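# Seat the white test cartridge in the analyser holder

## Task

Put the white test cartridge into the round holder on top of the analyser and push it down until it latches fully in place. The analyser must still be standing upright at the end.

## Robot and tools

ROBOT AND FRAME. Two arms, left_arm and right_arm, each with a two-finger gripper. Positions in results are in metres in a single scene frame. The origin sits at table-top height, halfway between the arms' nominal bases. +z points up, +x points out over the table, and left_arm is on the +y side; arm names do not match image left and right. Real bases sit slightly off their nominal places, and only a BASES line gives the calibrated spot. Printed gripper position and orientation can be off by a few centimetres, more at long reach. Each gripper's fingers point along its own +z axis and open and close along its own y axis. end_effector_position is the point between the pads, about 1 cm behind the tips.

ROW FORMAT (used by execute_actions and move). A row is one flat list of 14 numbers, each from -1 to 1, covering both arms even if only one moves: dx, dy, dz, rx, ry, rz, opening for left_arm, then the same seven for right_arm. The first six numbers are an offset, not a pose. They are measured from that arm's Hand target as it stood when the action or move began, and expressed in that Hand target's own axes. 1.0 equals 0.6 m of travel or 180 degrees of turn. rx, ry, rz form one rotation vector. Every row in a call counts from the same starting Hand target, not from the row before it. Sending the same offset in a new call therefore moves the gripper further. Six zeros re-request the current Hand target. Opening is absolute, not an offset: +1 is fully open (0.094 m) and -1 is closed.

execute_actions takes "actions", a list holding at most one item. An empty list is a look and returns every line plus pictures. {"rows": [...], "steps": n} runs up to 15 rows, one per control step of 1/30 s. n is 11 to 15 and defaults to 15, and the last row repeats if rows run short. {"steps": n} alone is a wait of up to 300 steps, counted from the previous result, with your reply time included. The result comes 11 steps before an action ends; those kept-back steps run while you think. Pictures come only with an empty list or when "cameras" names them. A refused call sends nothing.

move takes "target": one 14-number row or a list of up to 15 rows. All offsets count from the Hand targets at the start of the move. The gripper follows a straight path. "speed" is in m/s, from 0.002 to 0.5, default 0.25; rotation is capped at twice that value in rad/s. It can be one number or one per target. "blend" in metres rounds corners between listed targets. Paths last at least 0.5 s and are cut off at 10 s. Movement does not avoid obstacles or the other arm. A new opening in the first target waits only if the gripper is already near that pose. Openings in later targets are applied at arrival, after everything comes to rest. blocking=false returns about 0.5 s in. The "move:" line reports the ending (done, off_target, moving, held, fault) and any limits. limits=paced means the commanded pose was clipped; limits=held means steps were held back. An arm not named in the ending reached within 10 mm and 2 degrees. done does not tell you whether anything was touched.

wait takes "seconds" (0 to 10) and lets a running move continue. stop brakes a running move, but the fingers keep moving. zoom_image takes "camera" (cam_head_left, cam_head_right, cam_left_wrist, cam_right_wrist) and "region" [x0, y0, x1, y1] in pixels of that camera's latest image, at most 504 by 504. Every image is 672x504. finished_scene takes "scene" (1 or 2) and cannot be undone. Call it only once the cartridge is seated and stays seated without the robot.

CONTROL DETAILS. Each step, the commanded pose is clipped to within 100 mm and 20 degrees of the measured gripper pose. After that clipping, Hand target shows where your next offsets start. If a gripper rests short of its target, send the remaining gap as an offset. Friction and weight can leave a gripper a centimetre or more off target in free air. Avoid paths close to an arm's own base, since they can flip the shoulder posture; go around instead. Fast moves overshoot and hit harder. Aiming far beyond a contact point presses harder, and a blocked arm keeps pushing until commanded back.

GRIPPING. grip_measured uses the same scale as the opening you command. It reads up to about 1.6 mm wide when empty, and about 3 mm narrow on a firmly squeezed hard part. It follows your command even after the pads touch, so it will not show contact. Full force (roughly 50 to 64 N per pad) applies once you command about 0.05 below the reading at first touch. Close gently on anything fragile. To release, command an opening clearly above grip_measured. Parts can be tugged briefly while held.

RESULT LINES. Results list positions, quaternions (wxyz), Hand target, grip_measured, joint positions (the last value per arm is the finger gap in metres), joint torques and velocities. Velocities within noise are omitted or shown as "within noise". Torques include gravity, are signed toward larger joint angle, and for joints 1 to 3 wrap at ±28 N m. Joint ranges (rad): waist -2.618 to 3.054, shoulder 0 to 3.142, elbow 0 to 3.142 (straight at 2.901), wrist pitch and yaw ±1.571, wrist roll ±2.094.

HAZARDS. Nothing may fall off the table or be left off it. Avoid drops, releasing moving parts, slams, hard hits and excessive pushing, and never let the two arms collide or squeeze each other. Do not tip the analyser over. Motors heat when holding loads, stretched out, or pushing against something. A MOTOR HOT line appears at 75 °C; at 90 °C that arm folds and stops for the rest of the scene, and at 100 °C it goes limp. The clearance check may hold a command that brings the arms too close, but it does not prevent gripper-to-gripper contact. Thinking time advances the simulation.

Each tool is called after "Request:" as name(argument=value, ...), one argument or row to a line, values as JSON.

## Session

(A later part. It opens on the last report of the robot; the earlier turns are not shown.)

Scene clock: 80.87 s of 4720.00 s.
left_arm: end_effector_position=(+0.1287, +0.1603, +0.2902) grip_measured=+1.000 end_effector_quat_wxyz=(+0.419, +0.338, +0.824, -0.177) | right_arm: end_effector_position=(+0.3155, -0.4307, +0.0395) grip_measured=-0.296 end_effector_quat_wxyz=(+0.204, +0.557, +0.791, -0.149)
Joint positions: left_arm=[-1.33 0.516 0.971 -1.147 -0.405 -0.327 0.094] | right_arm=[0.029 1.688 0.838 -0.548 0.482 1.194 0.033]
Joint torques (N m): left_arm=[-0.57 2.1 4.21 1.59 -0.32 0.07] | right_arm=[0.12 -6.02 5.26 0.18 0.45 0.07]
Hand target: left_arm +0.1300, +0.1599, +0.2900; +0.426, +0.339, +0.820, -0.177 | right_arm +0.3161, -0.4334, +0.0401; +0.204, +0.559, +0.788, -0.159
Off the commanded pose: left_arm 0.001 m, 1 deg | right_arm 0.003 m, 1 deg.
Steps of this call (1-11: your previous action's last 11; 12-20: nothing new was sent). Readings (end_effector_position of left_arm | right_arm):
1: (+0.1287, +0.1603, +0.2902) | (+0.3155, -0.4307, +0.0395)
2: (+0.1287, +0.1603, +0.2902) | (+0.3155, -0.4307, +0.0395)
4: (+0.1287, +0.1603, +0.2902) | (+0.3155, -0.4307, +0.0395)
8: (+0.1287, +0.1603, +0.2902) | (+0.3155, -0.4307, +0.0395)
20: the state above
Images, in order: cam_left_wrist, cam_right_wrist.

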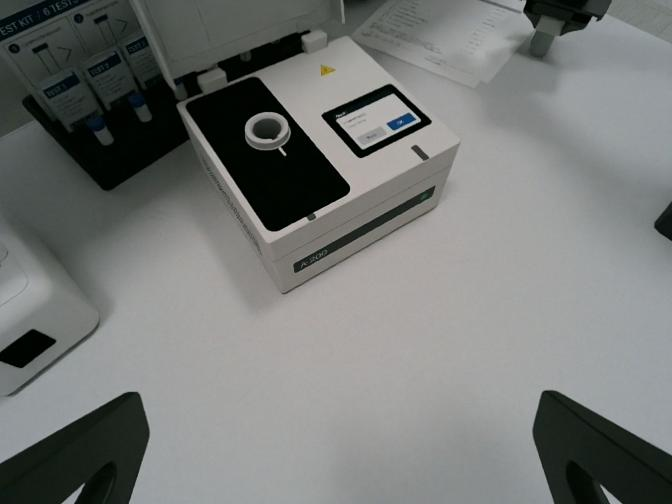

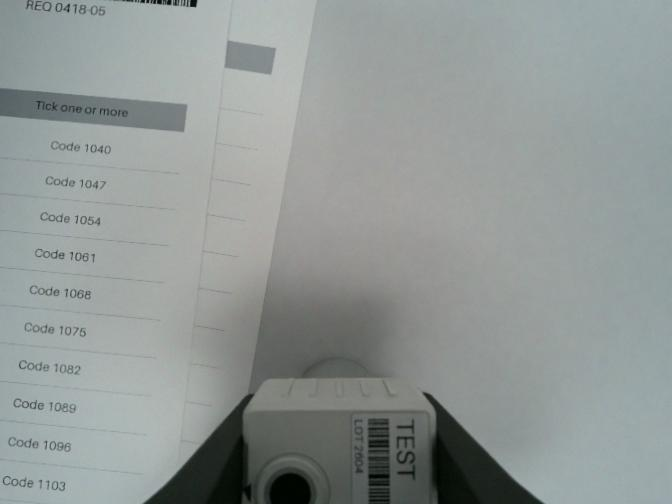

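Request:
execute_actions(
  actions=[
    {"rows": [[0,0,0,0,0,0,1, 0,0,0,0,0,0,-0.33],[0,0,0,0,0,0,1, 0,0,0,0,0,0,-0.35],[0,0,0,0,0,0,1, 0,0,0,0,0,0,-0.37],[0,0,0,0,0,0,1, 0,0,0,0,0,0,-0.39],[0,0,0,0,0,0,1, 0,0,0,0,0,0,-0.41],[0,0,0,0,0,0,1, 0,0,0,0,0,0,-0.43],[0,0,0,0,0,0,1, 0,0,0,0,0,0,-0.45]], "steps": 15},
  ],
  cameras=[],
)

Request:
execute_actions(
  actions=[
    {"steps": 15},
  ],
  cameras=["cam_right_wrist"],
)

Request:
zoom_image(
  camera="cam_right_wrist",
  region=[200, 330, 480, 504],
)

Scene clock: 81.93 s of 4720.00 s.
left_arm: end_effector_position=(+0.1287, +0.1603, +0.2902) grip_measured=+1.000 end_effector_quat_wxyz=(+0.419, +0.338, +0.824, -0.177) | right_arm: end_effector_position=(+0.3155, -0.4307, +0.0395) grip_measured=-0.296 end_effector_quat_wxyz=(+0.204, +0.557, +0.791, -0.149)
Joint positions: left_arm=[-1.33 0.516 0.971 -1.147 -0.405 -0.327 0.094] | right_arm=[0.029 1.688 0.838 -0.548 0.482 1.194 0.033]
Joint torques (N m): left_arm=[-0.57 2.1 4.21 1.59 -0.32 0.07] | right_arm=[0.09 -5.96 5.29 0.19 0.45 0.06]
Hand target: left_arm +0.1300, +0.1600, +0.2900; +0.426, +0.339, +0.820, -0.177 | right_arm +0.3161, -0.4334, +0.0401; +0.204, +0.559, +0.788, -0.159
Steps of this call (1-28: nothing new was sent; 29-32: this action's first 4). Readings (end_effector_position of left_arm | right_arm):
29: (+0.1287, +0.1603, +0.2902) | (+0.3155, -0.4307, +0.0395)
30: (+0.1287, +0.1603, +0.2902) | (+0.3155, -0.4307, +0.0395)
32: the state above

Scene clock: 82.43 s of 4720.00 s.
left_arm: end_effector_position=(+0.1287, +0.1603, +0.2902) grip_measured=+1.000 end_effector_quat_wxyz=(+0.419, +0.338, +0.824, -0.177) | right_arm: end_effector_position=(+0.3155, -0.4307, +0.0395) grip_measured=-0.296 end_effector_quat_wxyz=(+0.204, +0.557, +0.791, -0.149)
Joint positions: left_arm=[-1.33 0.516 0.971 -1.147 -0.405 -0.327 0.094] | right_arm=[0.029 1.688 0.838 -0.548 0.482 1.194 0.033]
Joint torques (N m): left_arm=[-0.57 2.1 4.19 1.59 -0.32 0.07] | right_arm=[0.08 -5.94 5.3 0.2 0.43 0.06]
Hand target: left_arm +0.1300, +0.1600, +0.2900; +0.426, +0.339, +0.820, -0.177 | right_arm +0.3161, -0.4334, +0.0401; +0.204, +0.559, +0.788, -0.159
Off the commanded pose: left_arm 0.001 m, 1 deg | right_arm 0.003 m, 1 deg.
Steps of this call (1-11: your previous action's last 11; 12-15: nothing new was sent). Readings (end_effector_position of left_arm | right_arm):
1: (+0.1287, +0.1603, +0.2902) | (+0.3155, -0.4307, +0.0395)
2: (+0.1287, +0.1603, +0.2902) | (+0.3155, -0.4307, +0.0395)
4: (+0.1287, +0.1603, +0.2902) | (+0.3155, -0.4307, +0.0395)
8: (+0.1287, +0.1603, +0.2902) | (+0.3155, -0.4307, +0.0395)
15: the state above
Images, in order: cam_right_wrist.

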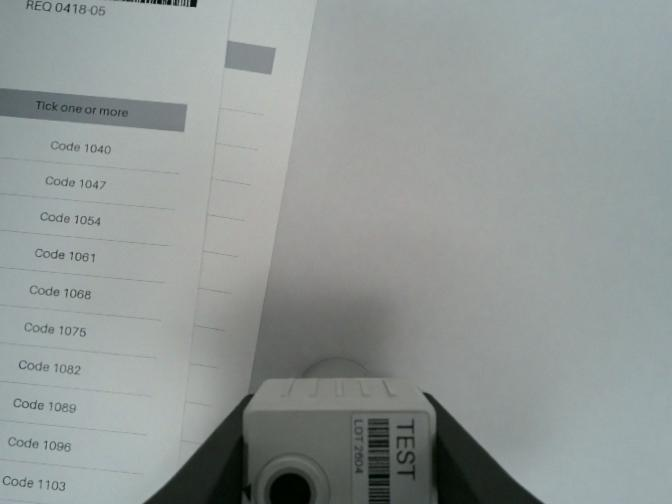

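Scaled by 1.800.

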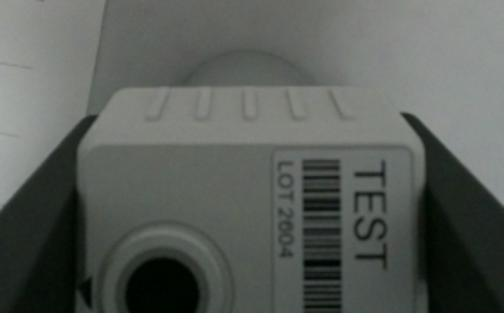

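Request:
zoom_image(
  camera="cam_left_wrist",
  region=[500, 0, 610, 70],
)

This scene's latest camera images include none from cam_left_wrist. They are from: cam_right_wrist. cam_left_wrist's image comes with the result of a call that names it in "cameras".

Request:
move(
  target=[0, 0, 0, 0, 0, 0, 1, -0.0832, -0.0038, -0.1445, 0, 0, 0, -0.45],
  speed=0.12,
  cameras=["cam_right_wrist", "cam_left_wrist"],
)

Request:
zoom_image(
  camera="cam_left_wrist",
  region=[490, 0, 630, 80],
)

Request:
zoom_image(
  camera="cam_right_wrist",
  region=[200, 330, 480, 504],
)

Scene clock: 87.30 s of 4720.00 s.
left_arm: end_effector_position=(+0.1287, +0.1603, +0.2902) grip_measured=+1.000 end_effector_quat_wxyz=(+0.419, +0.338, +0.824, -0.178) | right_arm: end_effector_position=(+0.3089, -0.4309, +0.1203) grip_measured=-0.296 end_effector_quat_wxyz=(+0.178, +0.552, +0.797, -0.167)
Joint positions: left_arm=[-1.33 0.516 0.971 -1.146 -0.405 -0.327 0.094] | right_arm=[0.029 1.577 1.083 -0.97 0.483 1.194 0.033]
Joint torques (N m): left_arm=[-0.57 2.1 4.21 1.58 -0.32 0.07] | right_arm=[0.06 -9.92 7.61 0.1 0.45 0.05]
Motor temperatures (°C): left_arm=[26 30 26 28 24 25 21] | right_arm=[24 30 30 29 25 20 23]
Hand target: left_arm +0.1300, +0.1599, +0.2901; +0.426, +0.339, +0.820, -0.177 | right_arm +0.3160, -0.4334, +0.1402; +0.204, +0.559, +0.788, -0.159
Off the commanded pose: left_arm 0.001 m, 1 deg | right_arm 0.021 m, 3 deg.
Kept back: nothing.
move: off_target (right_arm)
Images, in order: cam_left_wrist, cam_right_wrist.

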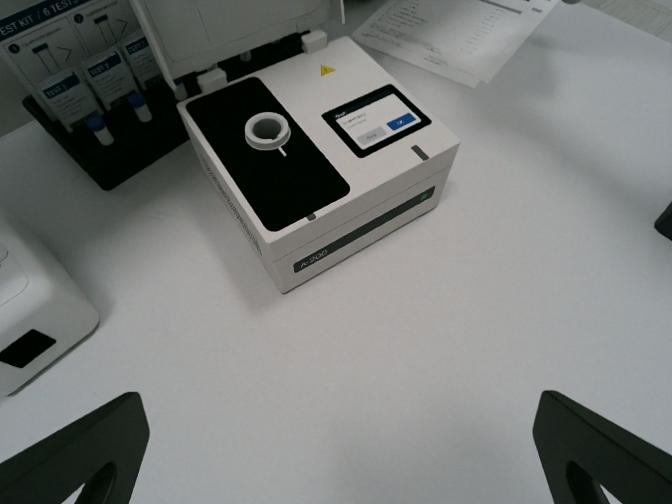

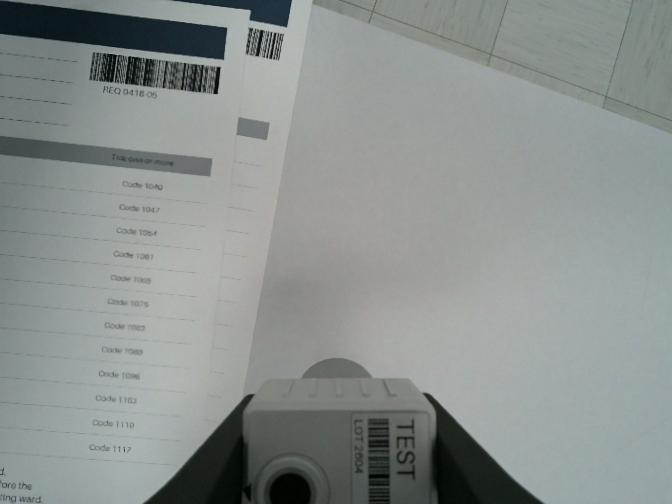

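Scaled by 3.600.

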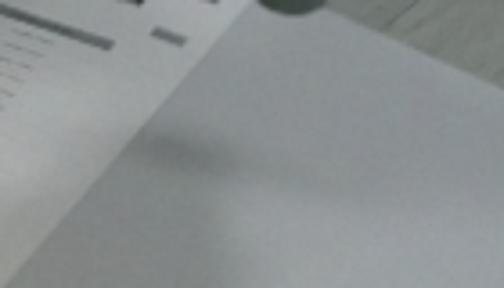

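Scaled by 1.800.

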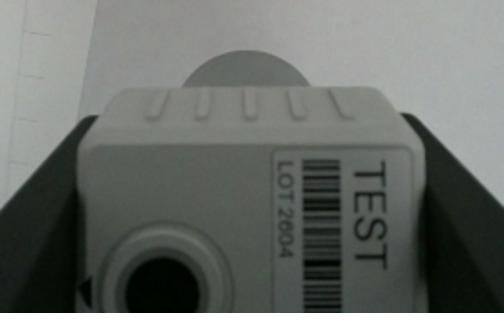

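Request:
move(
  target=[
    [0, 0, 0, 0, 0, 0, 1, 0.168, 0.1178, -0.2727, -0.1664, -0.0075, -0.2890, -0.45],
    [0, 0, 0, 0, 0, 0, 1, 0.5252, 0.3322, -0.4937, -0.4144, -0.0187, -0.7195, -0.45],
  ],
  speed=0.25,
  blend=0.05,
)

Scene clock: 95.00 s of 4720.00 s.
left_arm: end_effector_position=(+0.1287, +0.1603, +0.2902) grip_measured=+1.000 end_effector_quat_wxyz=(+0.419, +0.338, +0.824, -0.178) | right_arm: end_effector_position=(+0.3690, +0.0233, +0.2330) grip_measured=-0.297 end_effector_quat_wxyz=(+0.204, -0.607, +0.754, +0.146)
Joint positions: left_arm=[-1.33 0.516 0.971 -1.146 -0.405 -0.327 0.094] | right_arm=[0.745 2.195 2.327 -1.266 -0.268 -0.572 0.033]
Joint torques (N m): left_arm=[-0.55 2.1 4.19 1.58 -0.32 0.07] | right_arm=[0.28 -10.85 8.23 0.72 -0.32 -0.13]
Hand target: left_arm +0.1300, +0.1599, +0.2900; +0.426, +0.339, +0.820, -0.177 | right_arm +0.3696, +0.0303, +0.2349; +0.207, -0.613, +0.746, +0.154
Off the commanded pose: left_arm 0.001 m, 1 deg | right_arm 0.007 m, 1 deg.
Kept back: nothing.
move: done

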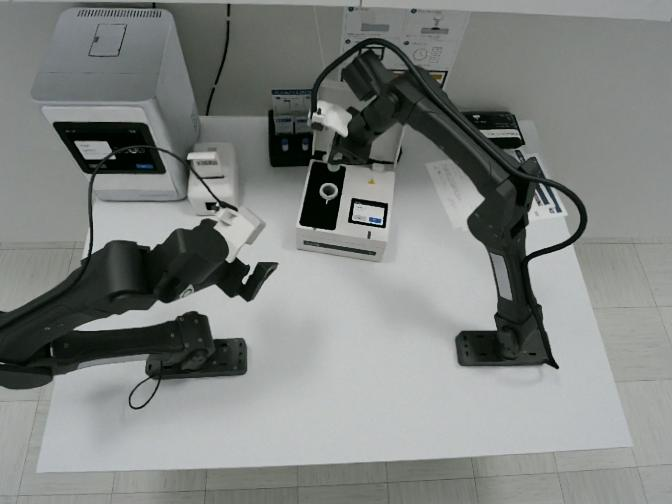

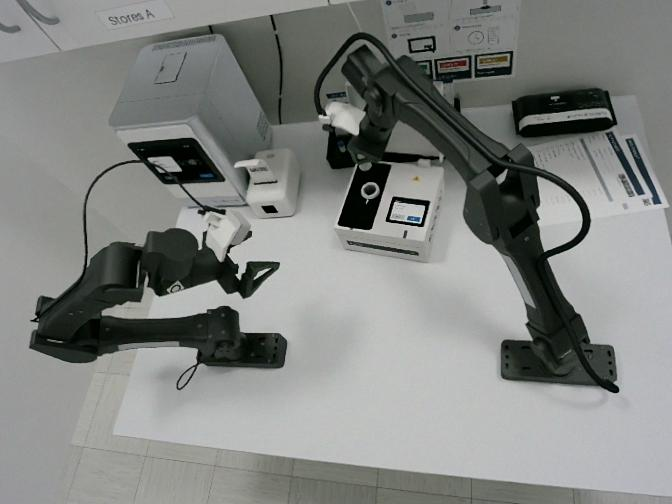

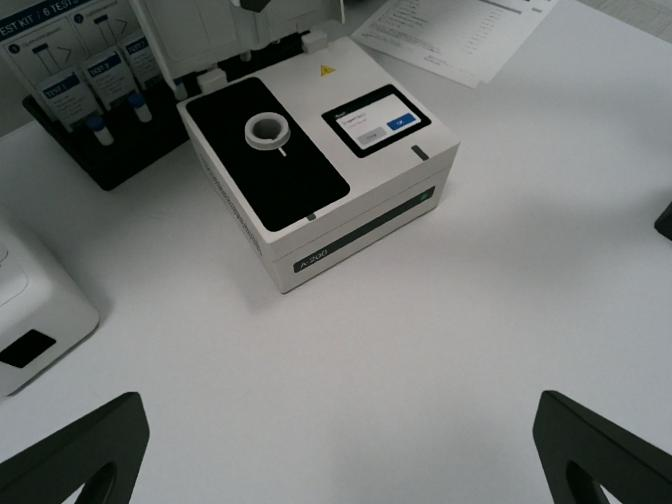

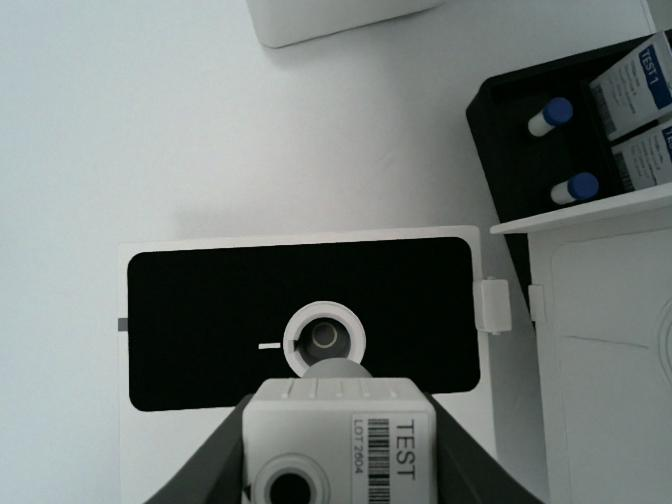

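Request:
zoom_image(
  camera="cam_right_wrist",
  region=[230, 280, 430, 420],
)

Request:
zoom_image(
  camera="cam_right_wrist",
  region=[100, 210, 520, 504],
)

Request:
zoom_image(
  camera="cam_left_wrist",
  region=[180, 0, 380, 180],
)

Request:
zoom_image(
  camera="cam_head_right",
  region=[310, 100, 470, 270],
)

Scaled by 2.520.

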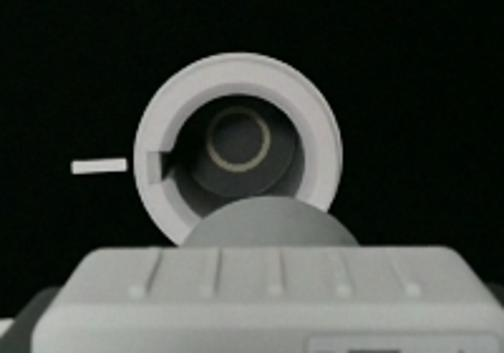

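Scaled by 1.200.

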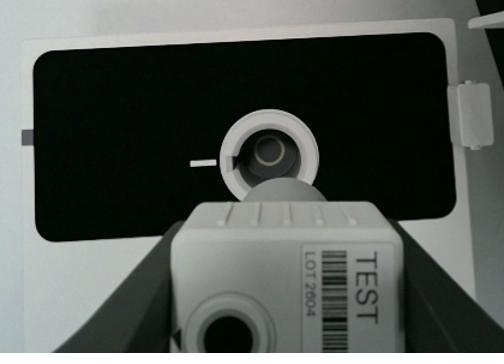

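Scaled by 2.520.

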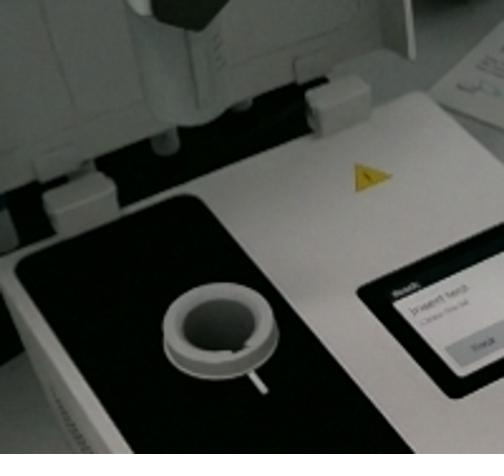

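Scaled by 2.965.

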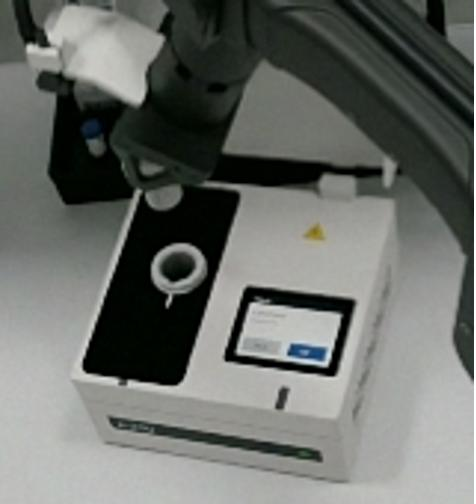

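Request:
move(
  target=[0, 0, 0, 0, 0, 0, 1, 0.0312, 0.0092, 0.0682, -0.0147, -0.0004, -0.0134, -0.45],
  speed=0.12,
)

Request:
zoom_image(
  camera="cam_right_wrist",
  region=[230, 280, 430, 420],
)

Request:
zoom_image(
  camera="cam_left_wrist",
  region=[180, 0, 380, 180],
)

Request:
zoom_image(
  camera="cam_head_left",
  region=[280, 120, 420, 260],
)

Request:
zoom_image(
  camera="cam_head_right",
  region=[310, 120, 470, 270],
)

Scene clock: 101.43 s of 4720.00 s.
left_arm: end_effector_position=(+0.1287, +0.1603, +0.2902) grip_measured=+1.000 end_effector_quat_wxyz=(+0.419, +0.338, +0.824, -0.178) | right_arm: end_effector_position=(+0.3677, +0.0306, +0.1886) grip_measured=-0.297 end_effector_quat_wxyz=(+0.189, -0.629, +0.738, +0.159)
Joint positions: left_arm=[-1.33 0.516 0.971 -1.146 -0.405 -0.327 0.094] | right_arm=[0.745 2.195 2.152 -1.127 -0.305 -0.624 0.033]
Joint torques (N m): left_arm=[-0.57 2.1 4.21 1.59 -0.32 0.07] | right_arm=[0.2 -13.71 3.88 0.92 -0.37 -0.11]
Hand target: left_arm +0.1300, +0.1599, +0.2900; +0.426, +0.339, +0.820, -0.177 | right_arm +0.3661, +0.0352, +0.1898; +0.196, -0.634, +0.729, +0.168
Off the commanded pose: left_arm 0.001 m, 1 deg | right_arm 0.005 m, 2 deg.
Kept back: nothing.
move: done

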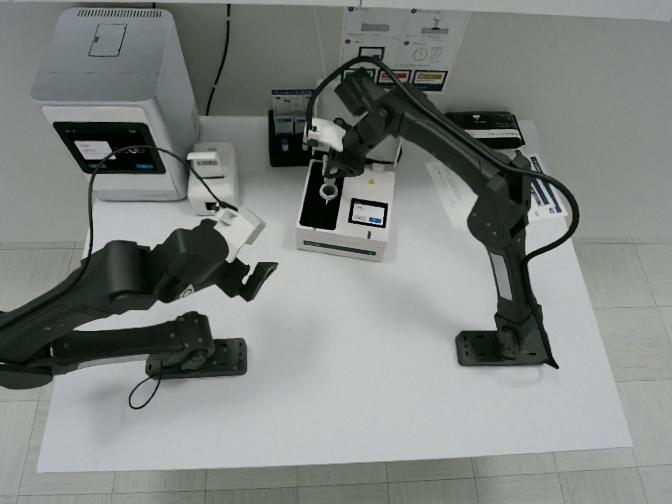

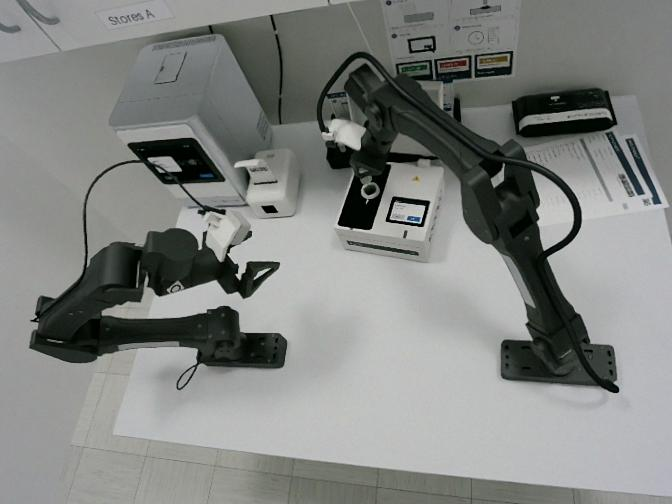

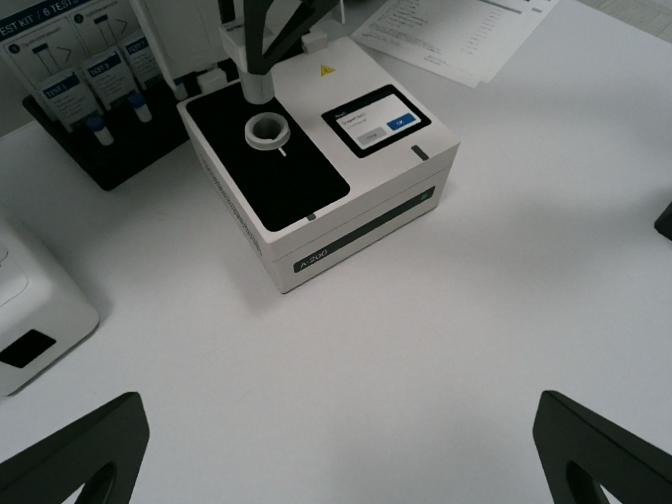

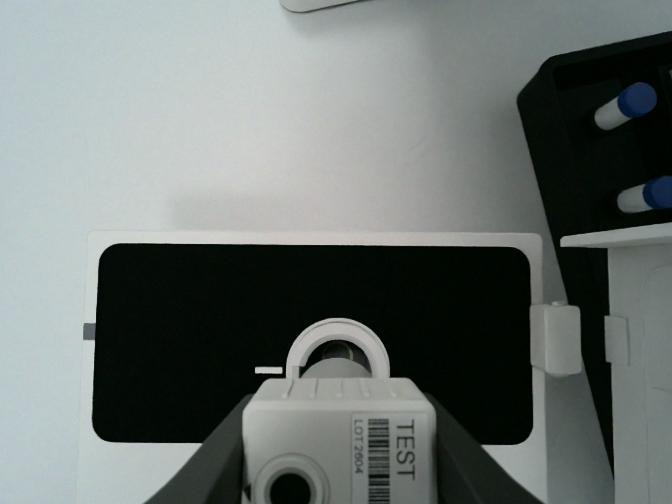

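Scaled by 2.520.

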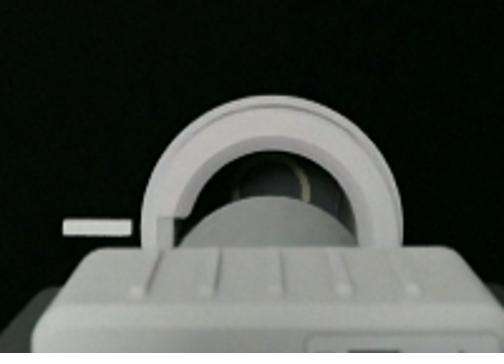

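Scaled by 2.520.

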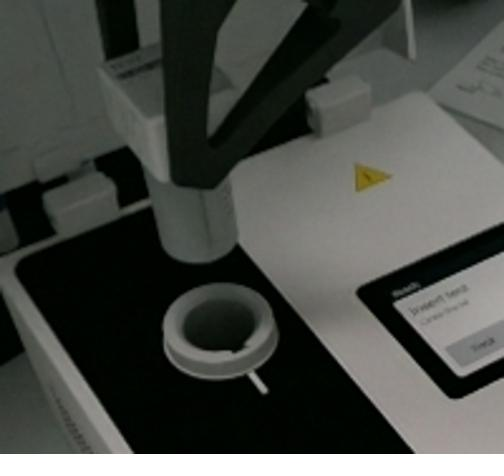

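Scaled by 3.600.

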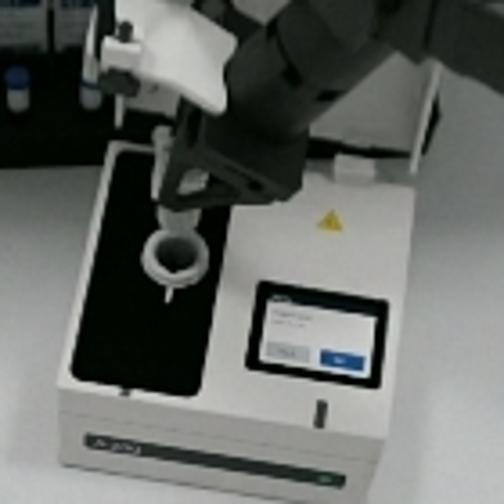

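Scaled by 3.150.

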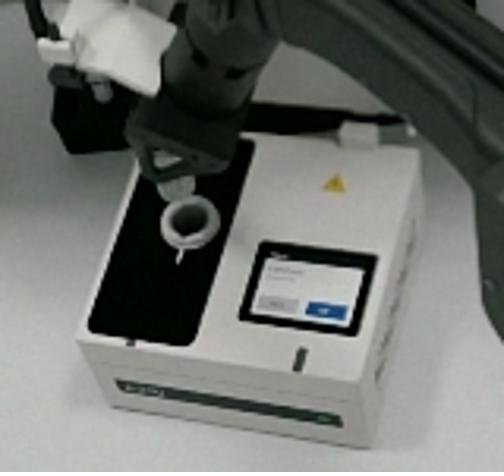

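Request:
move(
  target=[0, 0, 0, 0, 0, 0, 1, 0.0158, -0.0013, 0.0257, 0.0008, -0.0056, 0.0014, -0.45],
  speed=0.08,
)

Request:
zoom_image(
  camera="cam_right_wrist",
  region=[230, 280, 430, 420],
)

Request:
zoom_image(
  camera="cam_left_wrist",
  region=[180, 0, 380, 180],
)

Request:
zoom_image(
  camera="cam_head_left",
  region=[290, 130, 390, 230],
)

Request:
zoom_image(
  camera="cam_head_right",
  region=[320, 130, 420, 230],
)

Scene clock: 109.83 s of 4720.00 s.
left_arm: end_effector_position=(+0.1287, +0.1603, +0.2902) grip_measured=+1.000 end_effector_quat_wxyz=(+0.419, +0.338, +0.824, -0.178) | right_arm: end_effector_position=(+0.3668, +0.0322, +0.1551) grip_measured=-0.297 end_effector_quat_wxyz=(+0.181, -0.629, +0.738, +0.163)
Joint positions: left_arm=[-1.33 0.516 0.971 -1.146 -0.405 -0.327 0.094] | right_arm=[0.745 2.195 2.022 -1.013 -0.315 -0.625 0.033]
Joint torques (N m): left_arm=[-0.55 2.1 4.21 1.58 -0.32 0.07] | right_arm=[-0.28 -16.75 4.05 0.92 -0.34 -0.09]
Hand target: left_arm +0.1300, +0.1599, +0.2900; +0.426, +0.339, +0.820, -0.177 | right_arm +0.3669, +0.0346, +0.1718; +0.203, -0.630, +0.729, +0.173
Off the commanded pose: left_arm 0.001 m, 1 deg | right_arm 0.017 m, 3 deg.
Kept back: nothing.
move: off_target (right_arm)

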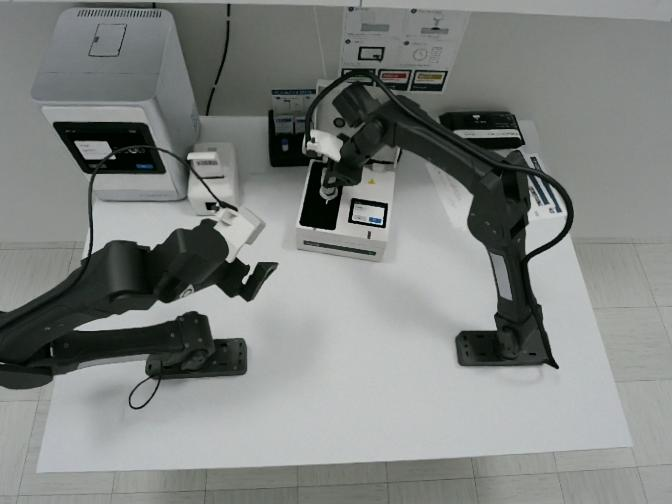

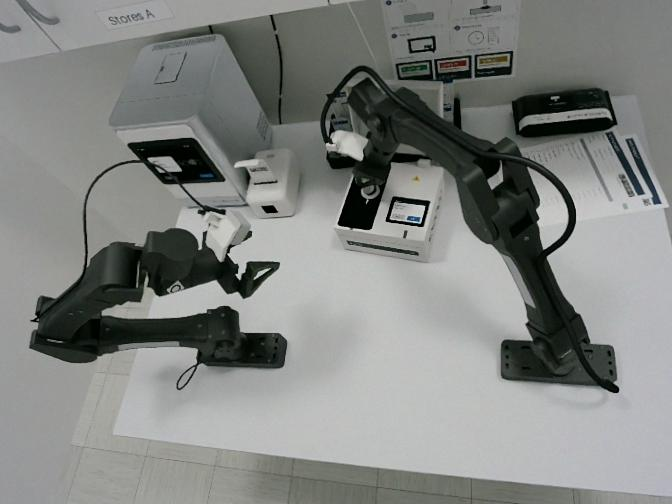

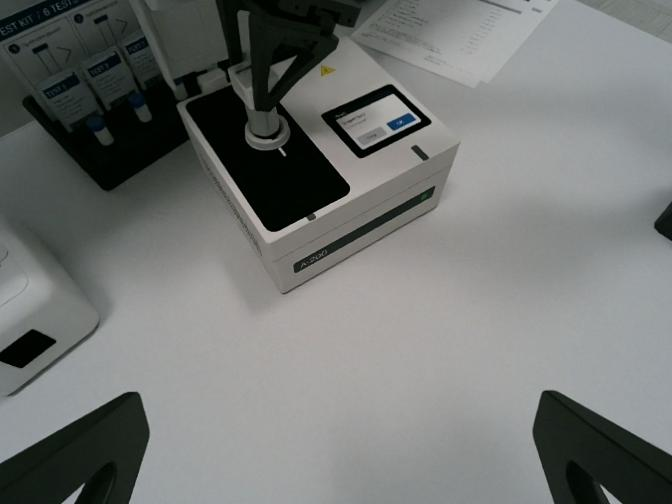

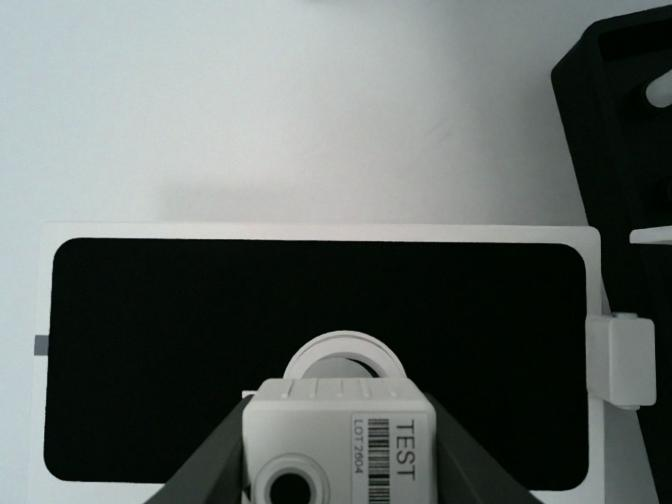

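Scaled by 2.520.

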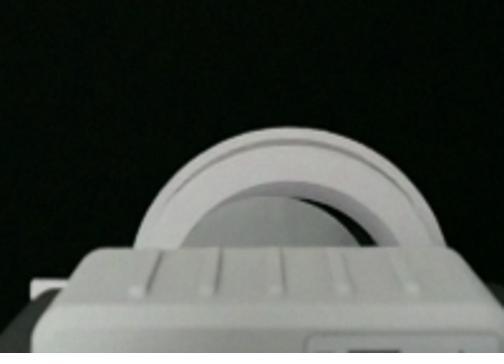

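Scaled by 2.520.

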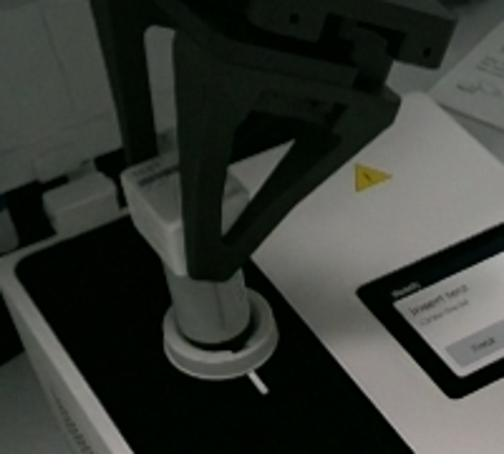

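Scaled by 5.040.

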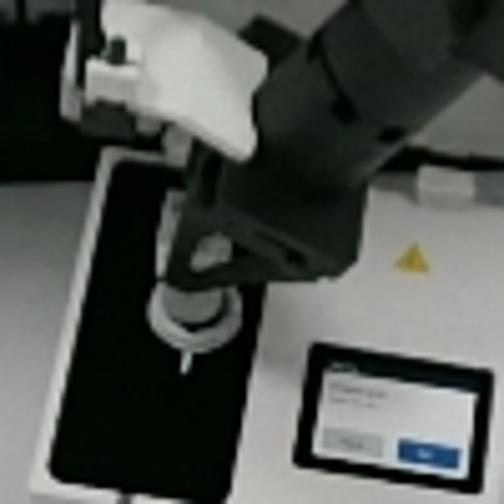

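Scaled by 5.040.

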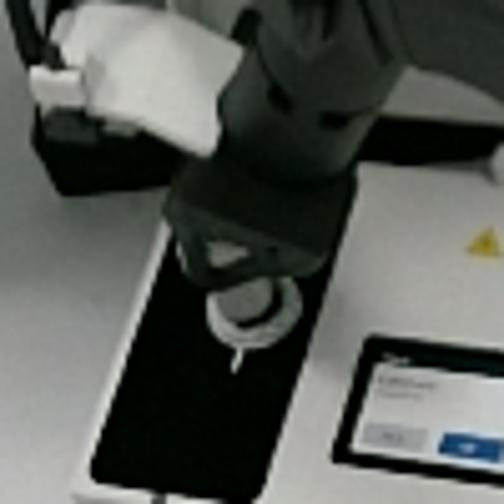

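Request:
execute_actions(
  actions=[],
  cameras=["cam_right_wrist","cam_left_wrist"],
)

Scene clock: 114.00 s of 4720.00 s.
left_arm: end_effector_position=(+0.1287, +0.1603, +0.2902) grip_measured=+1.000 end_effector_quat_wxyz=(+0.419, +0.338, +0.824, -0.178) | right_arm: end_effector_position=(+0.3672, +0.0326, +0.1553) grip_measured=-0.297 end_effector_quat_wxyz=(+0.182, -0.629, +0.738, +0.164)
Joint positions: left_arm=[-1.33 0.516 0.971 -1.146 -0.405 -0.327 0.094] | right_arm=[0.745 2.195 2.022 -1.011 -0.316 -0.625 0.033]
Joint velocities: within noise
Joint torques (N m): left_arm=[-0.57 2.09 4.19 1.58 -0.32 0.07] | right_arm=[-0.29 -16.76 4.07 0.93 -0.36 -0.09]
Motor temperatures (°C): left_arm=[26 29 25 29 24 25 21] | right_arm=[24 33 30 30 25 20 24]
Heat: left arm: 29 °C; right arm: 33 °C.
Hand target: left_arm +0.1300, +0.1599, +0.2900; +0.426, +0.339, +0.820, -0.177 | right_arm +0.3669, +0.0347, +0.1718; +0.204, -0.630, +0.729, +0.173
Off the commanded pose: left_arm 0.001 m, 1 deg | right_arm 0.017 m, 3 deg.
Steps of this call (1-125: nothing new was sent). Readings (end_effector_position of left_arm | right_arm):
1: (+0.1287, +0.1603, +0.2902) | (+0.3669, +0.0322, +0.1551)
2: (+0.1287, +0.1603, +0.2902) | (+0.3670, +0.0323, +0.1552)
4: (+0.1287, +0.1603, +0.2902) | (+0.3670, +0.0324, +0.1552)
8: (+0.1287, +0.1603, +0.2902) | (+0.3671, +0.0324, +0.1552)
125: the state above
Images, in order (width x height): cam_left_wrist 672x504, cam_right_wrist 672x504.

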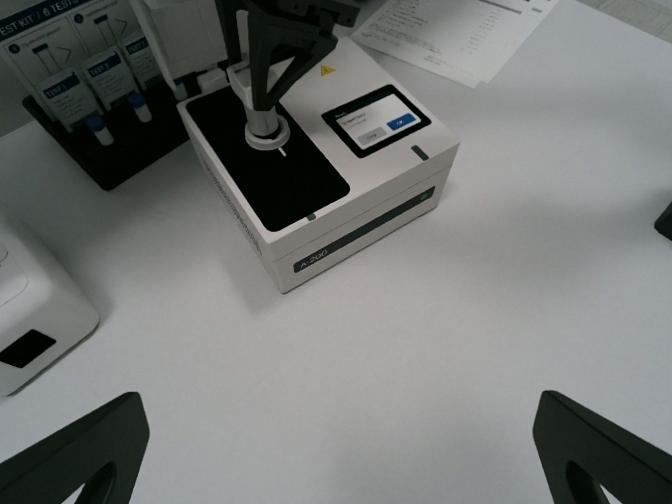

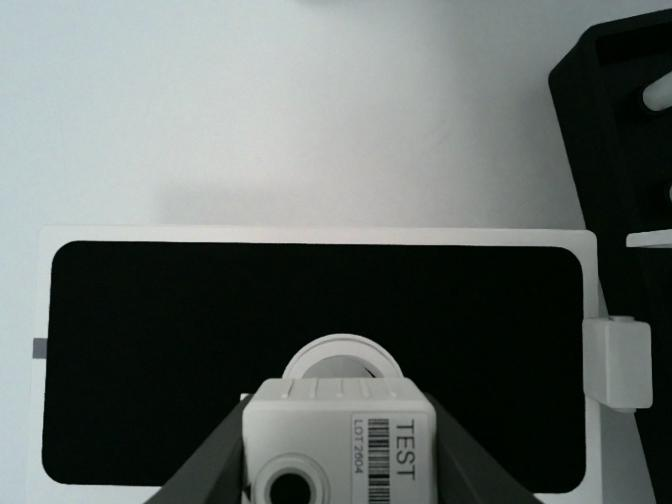

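Request:
zoom_image(
  camera="cam_right_wrist",
  region=[250, 310, 450, 460],
)

Request:
zoom_image(
  camera="cam_left_wrist",
  region=[210, 60, 330, 170],
)

Scaled by 2.520.

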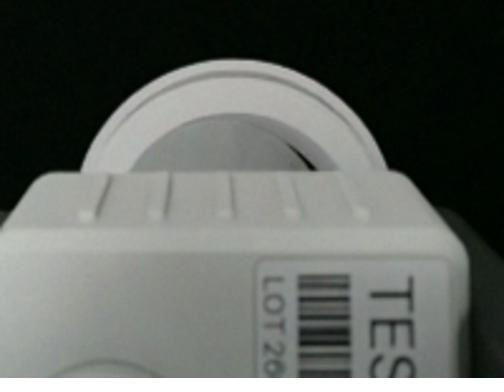

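Scaled by 4.200.

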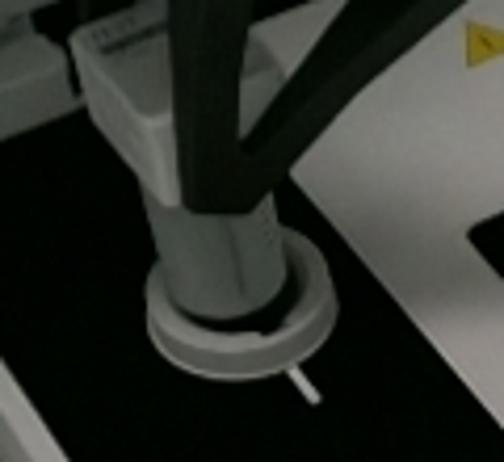

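Request:
zoom_image(
  camera="cam_left_wrist",
  region=[230, 90, 310, 160],
)

Request:
zoom_image(
  camera="cam_right_wrist",
  region=[270, 325, 420, 400],
)

Scaled by 6.300.

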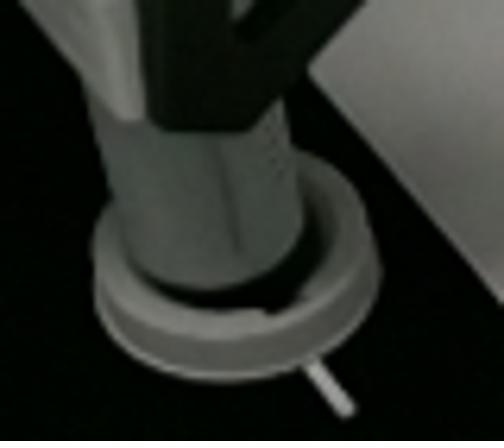

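Scaled by 3.360.

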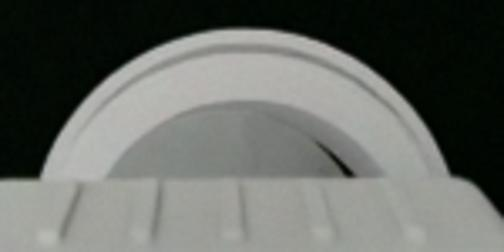

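Request:
move(
  target=[0,0,0,0,0,0,1,-0.0121,-0.0020,-0.0378,0.0009,0.0097,-0.0006,-0.45],
  speed=0.12,
  cameras=["cam_right_wrist","cam_left_wrist"],
)

Scene clock: 132.30 s of 4720.00 s.
left_arm: end_effector_position=(+0.1287, +0.1603, +0.2902) grip_measured=+1.000 end_effector_quat_wxyz=(+0.419, +0.338, +0.824, -0.178) | right_arm: end_effector_position=(+0.3618, +0.0272, +0.1762) grip_measured=-0.297 end_effector_quat_wxyz=(+0.171, -0.631, +0.739, +0.162)
Joint positions: left_arm=[-1.33 0.516 0.971 -1.146 -0.405 -0.327 0.094] | right_arm=[0.745 2.195 2.113 -1.125 -0.313 -0.63 0.033]
Joint torques (N m): left_arm=[-0.57 2.1 4.19 1.58 -0.32 0.07] | right_arm=[-0.53 -14.34 8.36 0.55 -0.21 -0.15]
Hand target: left_arm +0.1300, +0.1599, +0.2900; +0.426, +0.339, +0.820, -0.177 | right_arm +0.3672, +0.0291, +0.1949; +0.193, -0.633, +0.732, +0.162
Off the commanded pose: left_arm 0.001 m, 1 deg | right_arm 0.020 m, 3 deg.
Kept back: nothing.
move: off_target (right_arm)
Images, in order: cam_left_wrist, cam_right_wrist.

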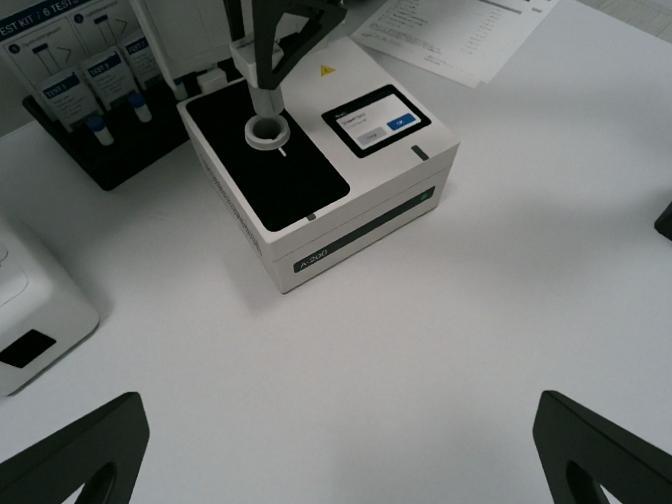

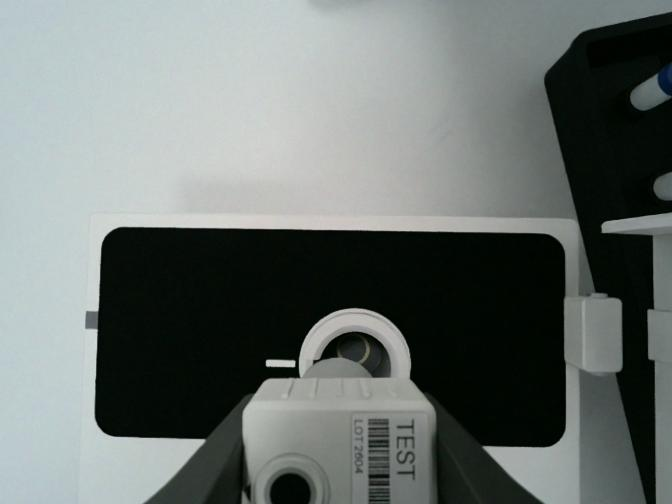

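Request:
zoom_image(
  camera="cam_right_wrist",
  region=[250, 295, 450, 445],
)

Request:
zoom_image(
  camera="cam_left_wrist",
  region=[225, 60, 325, 160],
)

Scaled by 2.520.

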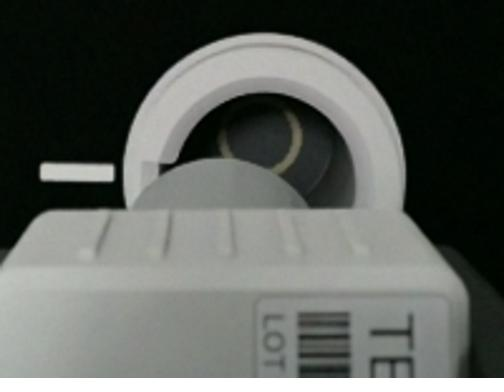

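Scaled by 5.040.

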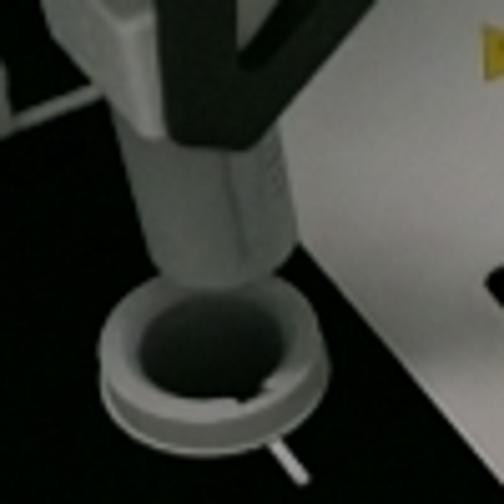

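Request:
move(
  target=[0,0,0,0,0,0,1,0.0222,-0.0127,-0.0123,0,0,0,-0.45],
  speed=0.1,
  cameras=[],
)

Scene clock: 142.30 s of 4720.00 s.
left_arm: end_effector_position=(+0.1287, +0.1603, +0.2902) grip_measured=+1.000 end_effector_quat_wxyz=(+0.419, +0.338, +0.824, -0.178) | right_arm: end_effector_position=(+0.3762, +0.0129, +0.1759) grip_measured=-0.297 end_effector_quat_wxyz=(+0.176, -0.629, +0.741, +0.155)
Joint positions: left_arm=[-1.33 0.516 0.971 -1.146 -0.405 -0.327 0.094] | right_arm=[0.705 2.195 2.113 -1.127 -0.313 -0.664 0.033]
Joint torques (N m): left_arm=[-0.57 2.09 4.21 1.58 -0.32 0.07] | right_arm=[-0.13 -16.88 4.79 0.62 -0.33 -0.12]
Hand target: left_arm +0.1300, +0.1599, +0.2900; +0.426, +0.339, +0.820, -0.177 | right_arm +0.3725, +0.0129, +0.1949; +0.193, -0.633, +0.732, +0.162
Off the commanded pose: left_arm 0.001 m, 1 deg | right_arm 0.019 m, 2 deg.
Kept back: nothing.
move: off_target (right_arm)

Request:
move(
  target=[0,0,0,0,0,0,1,0.0141,0.0116,-0.0080,0,0,0,-0.45],
  speed=0.1,
  cameras=[],
)

Scene clock: 144.50 s of 4720.00 s.
left_arm: end_effector_position=(+0.1287, +0.1603, +0.2902) grip_measured=+1.000 end_effector_quat_wxyz=(+0.419, +0.339, +0.824, -0.177) | right_arm: end_effector_position=(+0.3643, +0.0032, +0.1677) grip_measured=-0.297 end_effector_quat_wxyz=(+0.158, -0.630, +0.744, +0.155)
Joint positions: left_arm=[-1.33 0.516 0.971 -1.146 -0.405 -0.327 0.094] | right_arm=[0.705 2.156 2.029 -1.119 -0.313 -0.669 0.033]
Joint torques (N m): left_arm=[-0.57 2.1 4.19 1.58 -0.32 0.07] | right_arm=[-0.39 -18.43 4.07 0.81 -0.34 -0.12]
Hand target: left_arm +0.1300, +0.1599, +0.2900; +0.426, +0.339, +0.820, -0.177 | right_arm +0.3642, +0.0042, +0.1950; +0.193, -0.633, +0.732, +0.162
Off the commanded pose: left_arm 0.001 m, 1 deg | right_arm 0.027 m, 4 deg.
Kept back: nothing.
move: off_target (right_arm)

Request:
move(
  target=[0,0,0,0,0,0,1,-0.0278,0.0010,0.0346,0,0,0,-0.45],
  speed=0.1,
  cameras=["cam_right_wrist","cam_left_wrist"],
)

Scene clock: 149.47 s of 4720.00 s.
left_arm: end_effector_position=(+0.1287, +0.1603, +0.2902) grip_measured=+1.000 end_effector_quat_wxyz=(+0.419, +0.339, +0.824, -0.177) | right_arm: end_effector_position=(+0.3586, +0.0197, +0.1775) grip_measured=-0.297 end_effector_quat_wxyz=(+0.174, -0.637, +0.734, +0.159)
Joint positions: left_arm=[-1.33 0.516 0.971 -1.146 -0.405 -0.327 0.094] | right_arm=[0.738 2.156 2.056 -1.106 -0.313 -0.652 0.033]
Joint torques (N m): left_arm=[-0.57 2.09 4.19 1.58 -0.32 0.07] | right_arm=[0.02 -11.45 8.5 0.86 -0.21 0.06]
Hand target: left_arm +0.1300, +0.1599, +0.2900; +0.426, +0.339, +0.820, -0.177 | right_arm +0.3672, +0.0288, +0.1851; +0.193, -0.633, +0.732, +0.162
Off the commanded pose: left_arm 0.001 m, 1 deg | right_arm 0.015 m, 2 deg.
Kept back: nothing.
move: off_target (right_arm)
Images, in order: cam_left_wrist, cam_right_wrist.

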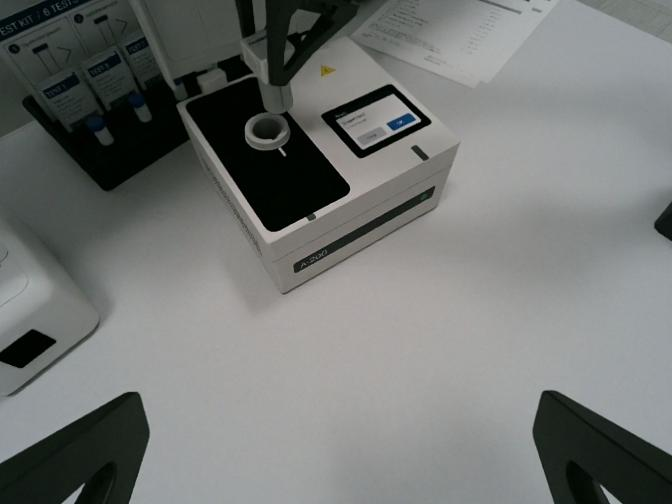

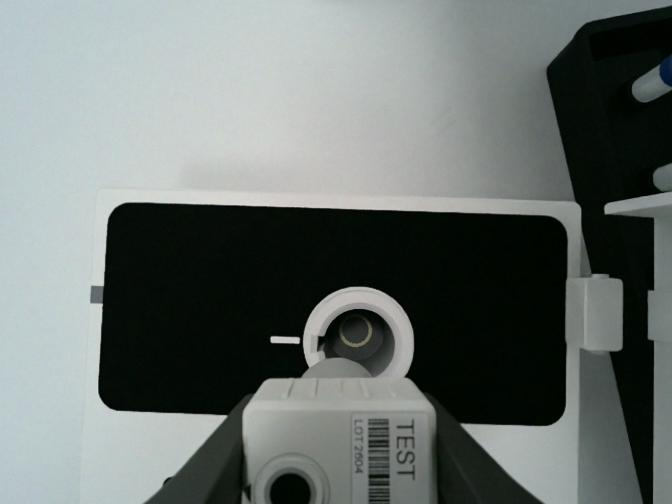

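Request:
zoom_image(
  camera="cam_right_wrist",
  region=[260, 275, 440, 410],
)

Request:
zoom_image(
  camera="cam_left_wrist",
  region=[225, 60, 325, 160],
)

Scaled by 2.800.

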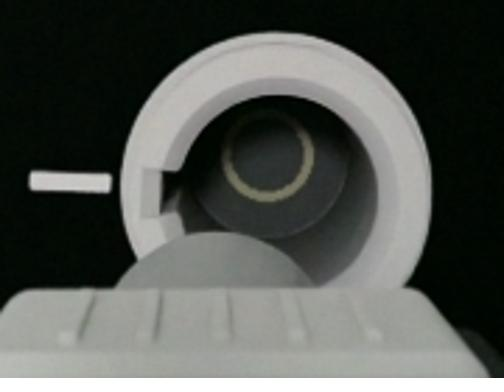

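Scaled by 5.040.

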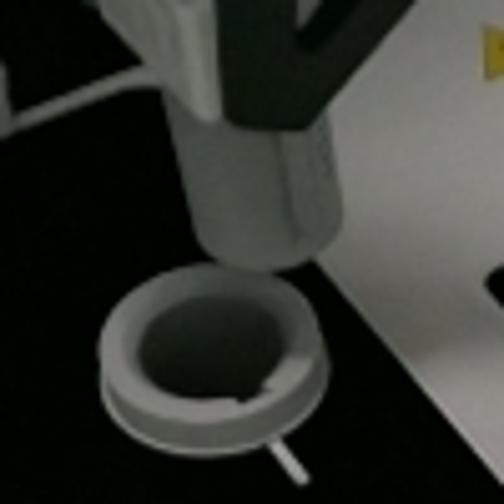

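Request:
move(
  target=[0,0,0,0,0,0,1,0.0173,-0.0024,0.0381,0,0,0.0127,-0.45],
  speed=0.08,
  cameras=[],
)

Scene clock: 157.43 s of 4720.00 s.
left_arm: end_effector_position=(+0.1287, +0.1603, +0.2902) grip_measured=+1.000 end_effector_quat_wxyz=(+0.419, +0.339, +0.824, -0.177) | right_arm: end_effector_position=(+0.3678, +0.0278, +0.1709) grip_measured=-0.297 end_effector_quat_wxyz=(+0.194, -0.622, +0.741, +0.163)
Joint positions: left_arm=[-1.33 0.516 0.971 -1.146 -0.405 -0.327 0.094] | right_arm=[0.738 2.156 2.011 -1.013 -0.313 -0.612 0.033]
Joint torques (N m): left_arm=[-0.55 2.1 4.19 1.58 -0.32 0.07] | right_arm=[0.16 -11.44 4.14 0.97 -0.19 0.07]
Hand target: left_arm +0.1300, +0.1599, +0.2900; +0.426, +0.339, +0.820, -0.177 | right_arm +0.3692, +0.0307, +0.1602; +0.190, -0.618, +0.744, +0.166
Off the commanded pose: left_arm 0.001 m, 1 deg | right_arm 0.011 m, 1 deg.
Kept back: nothing.
move: off_target (right_arm)


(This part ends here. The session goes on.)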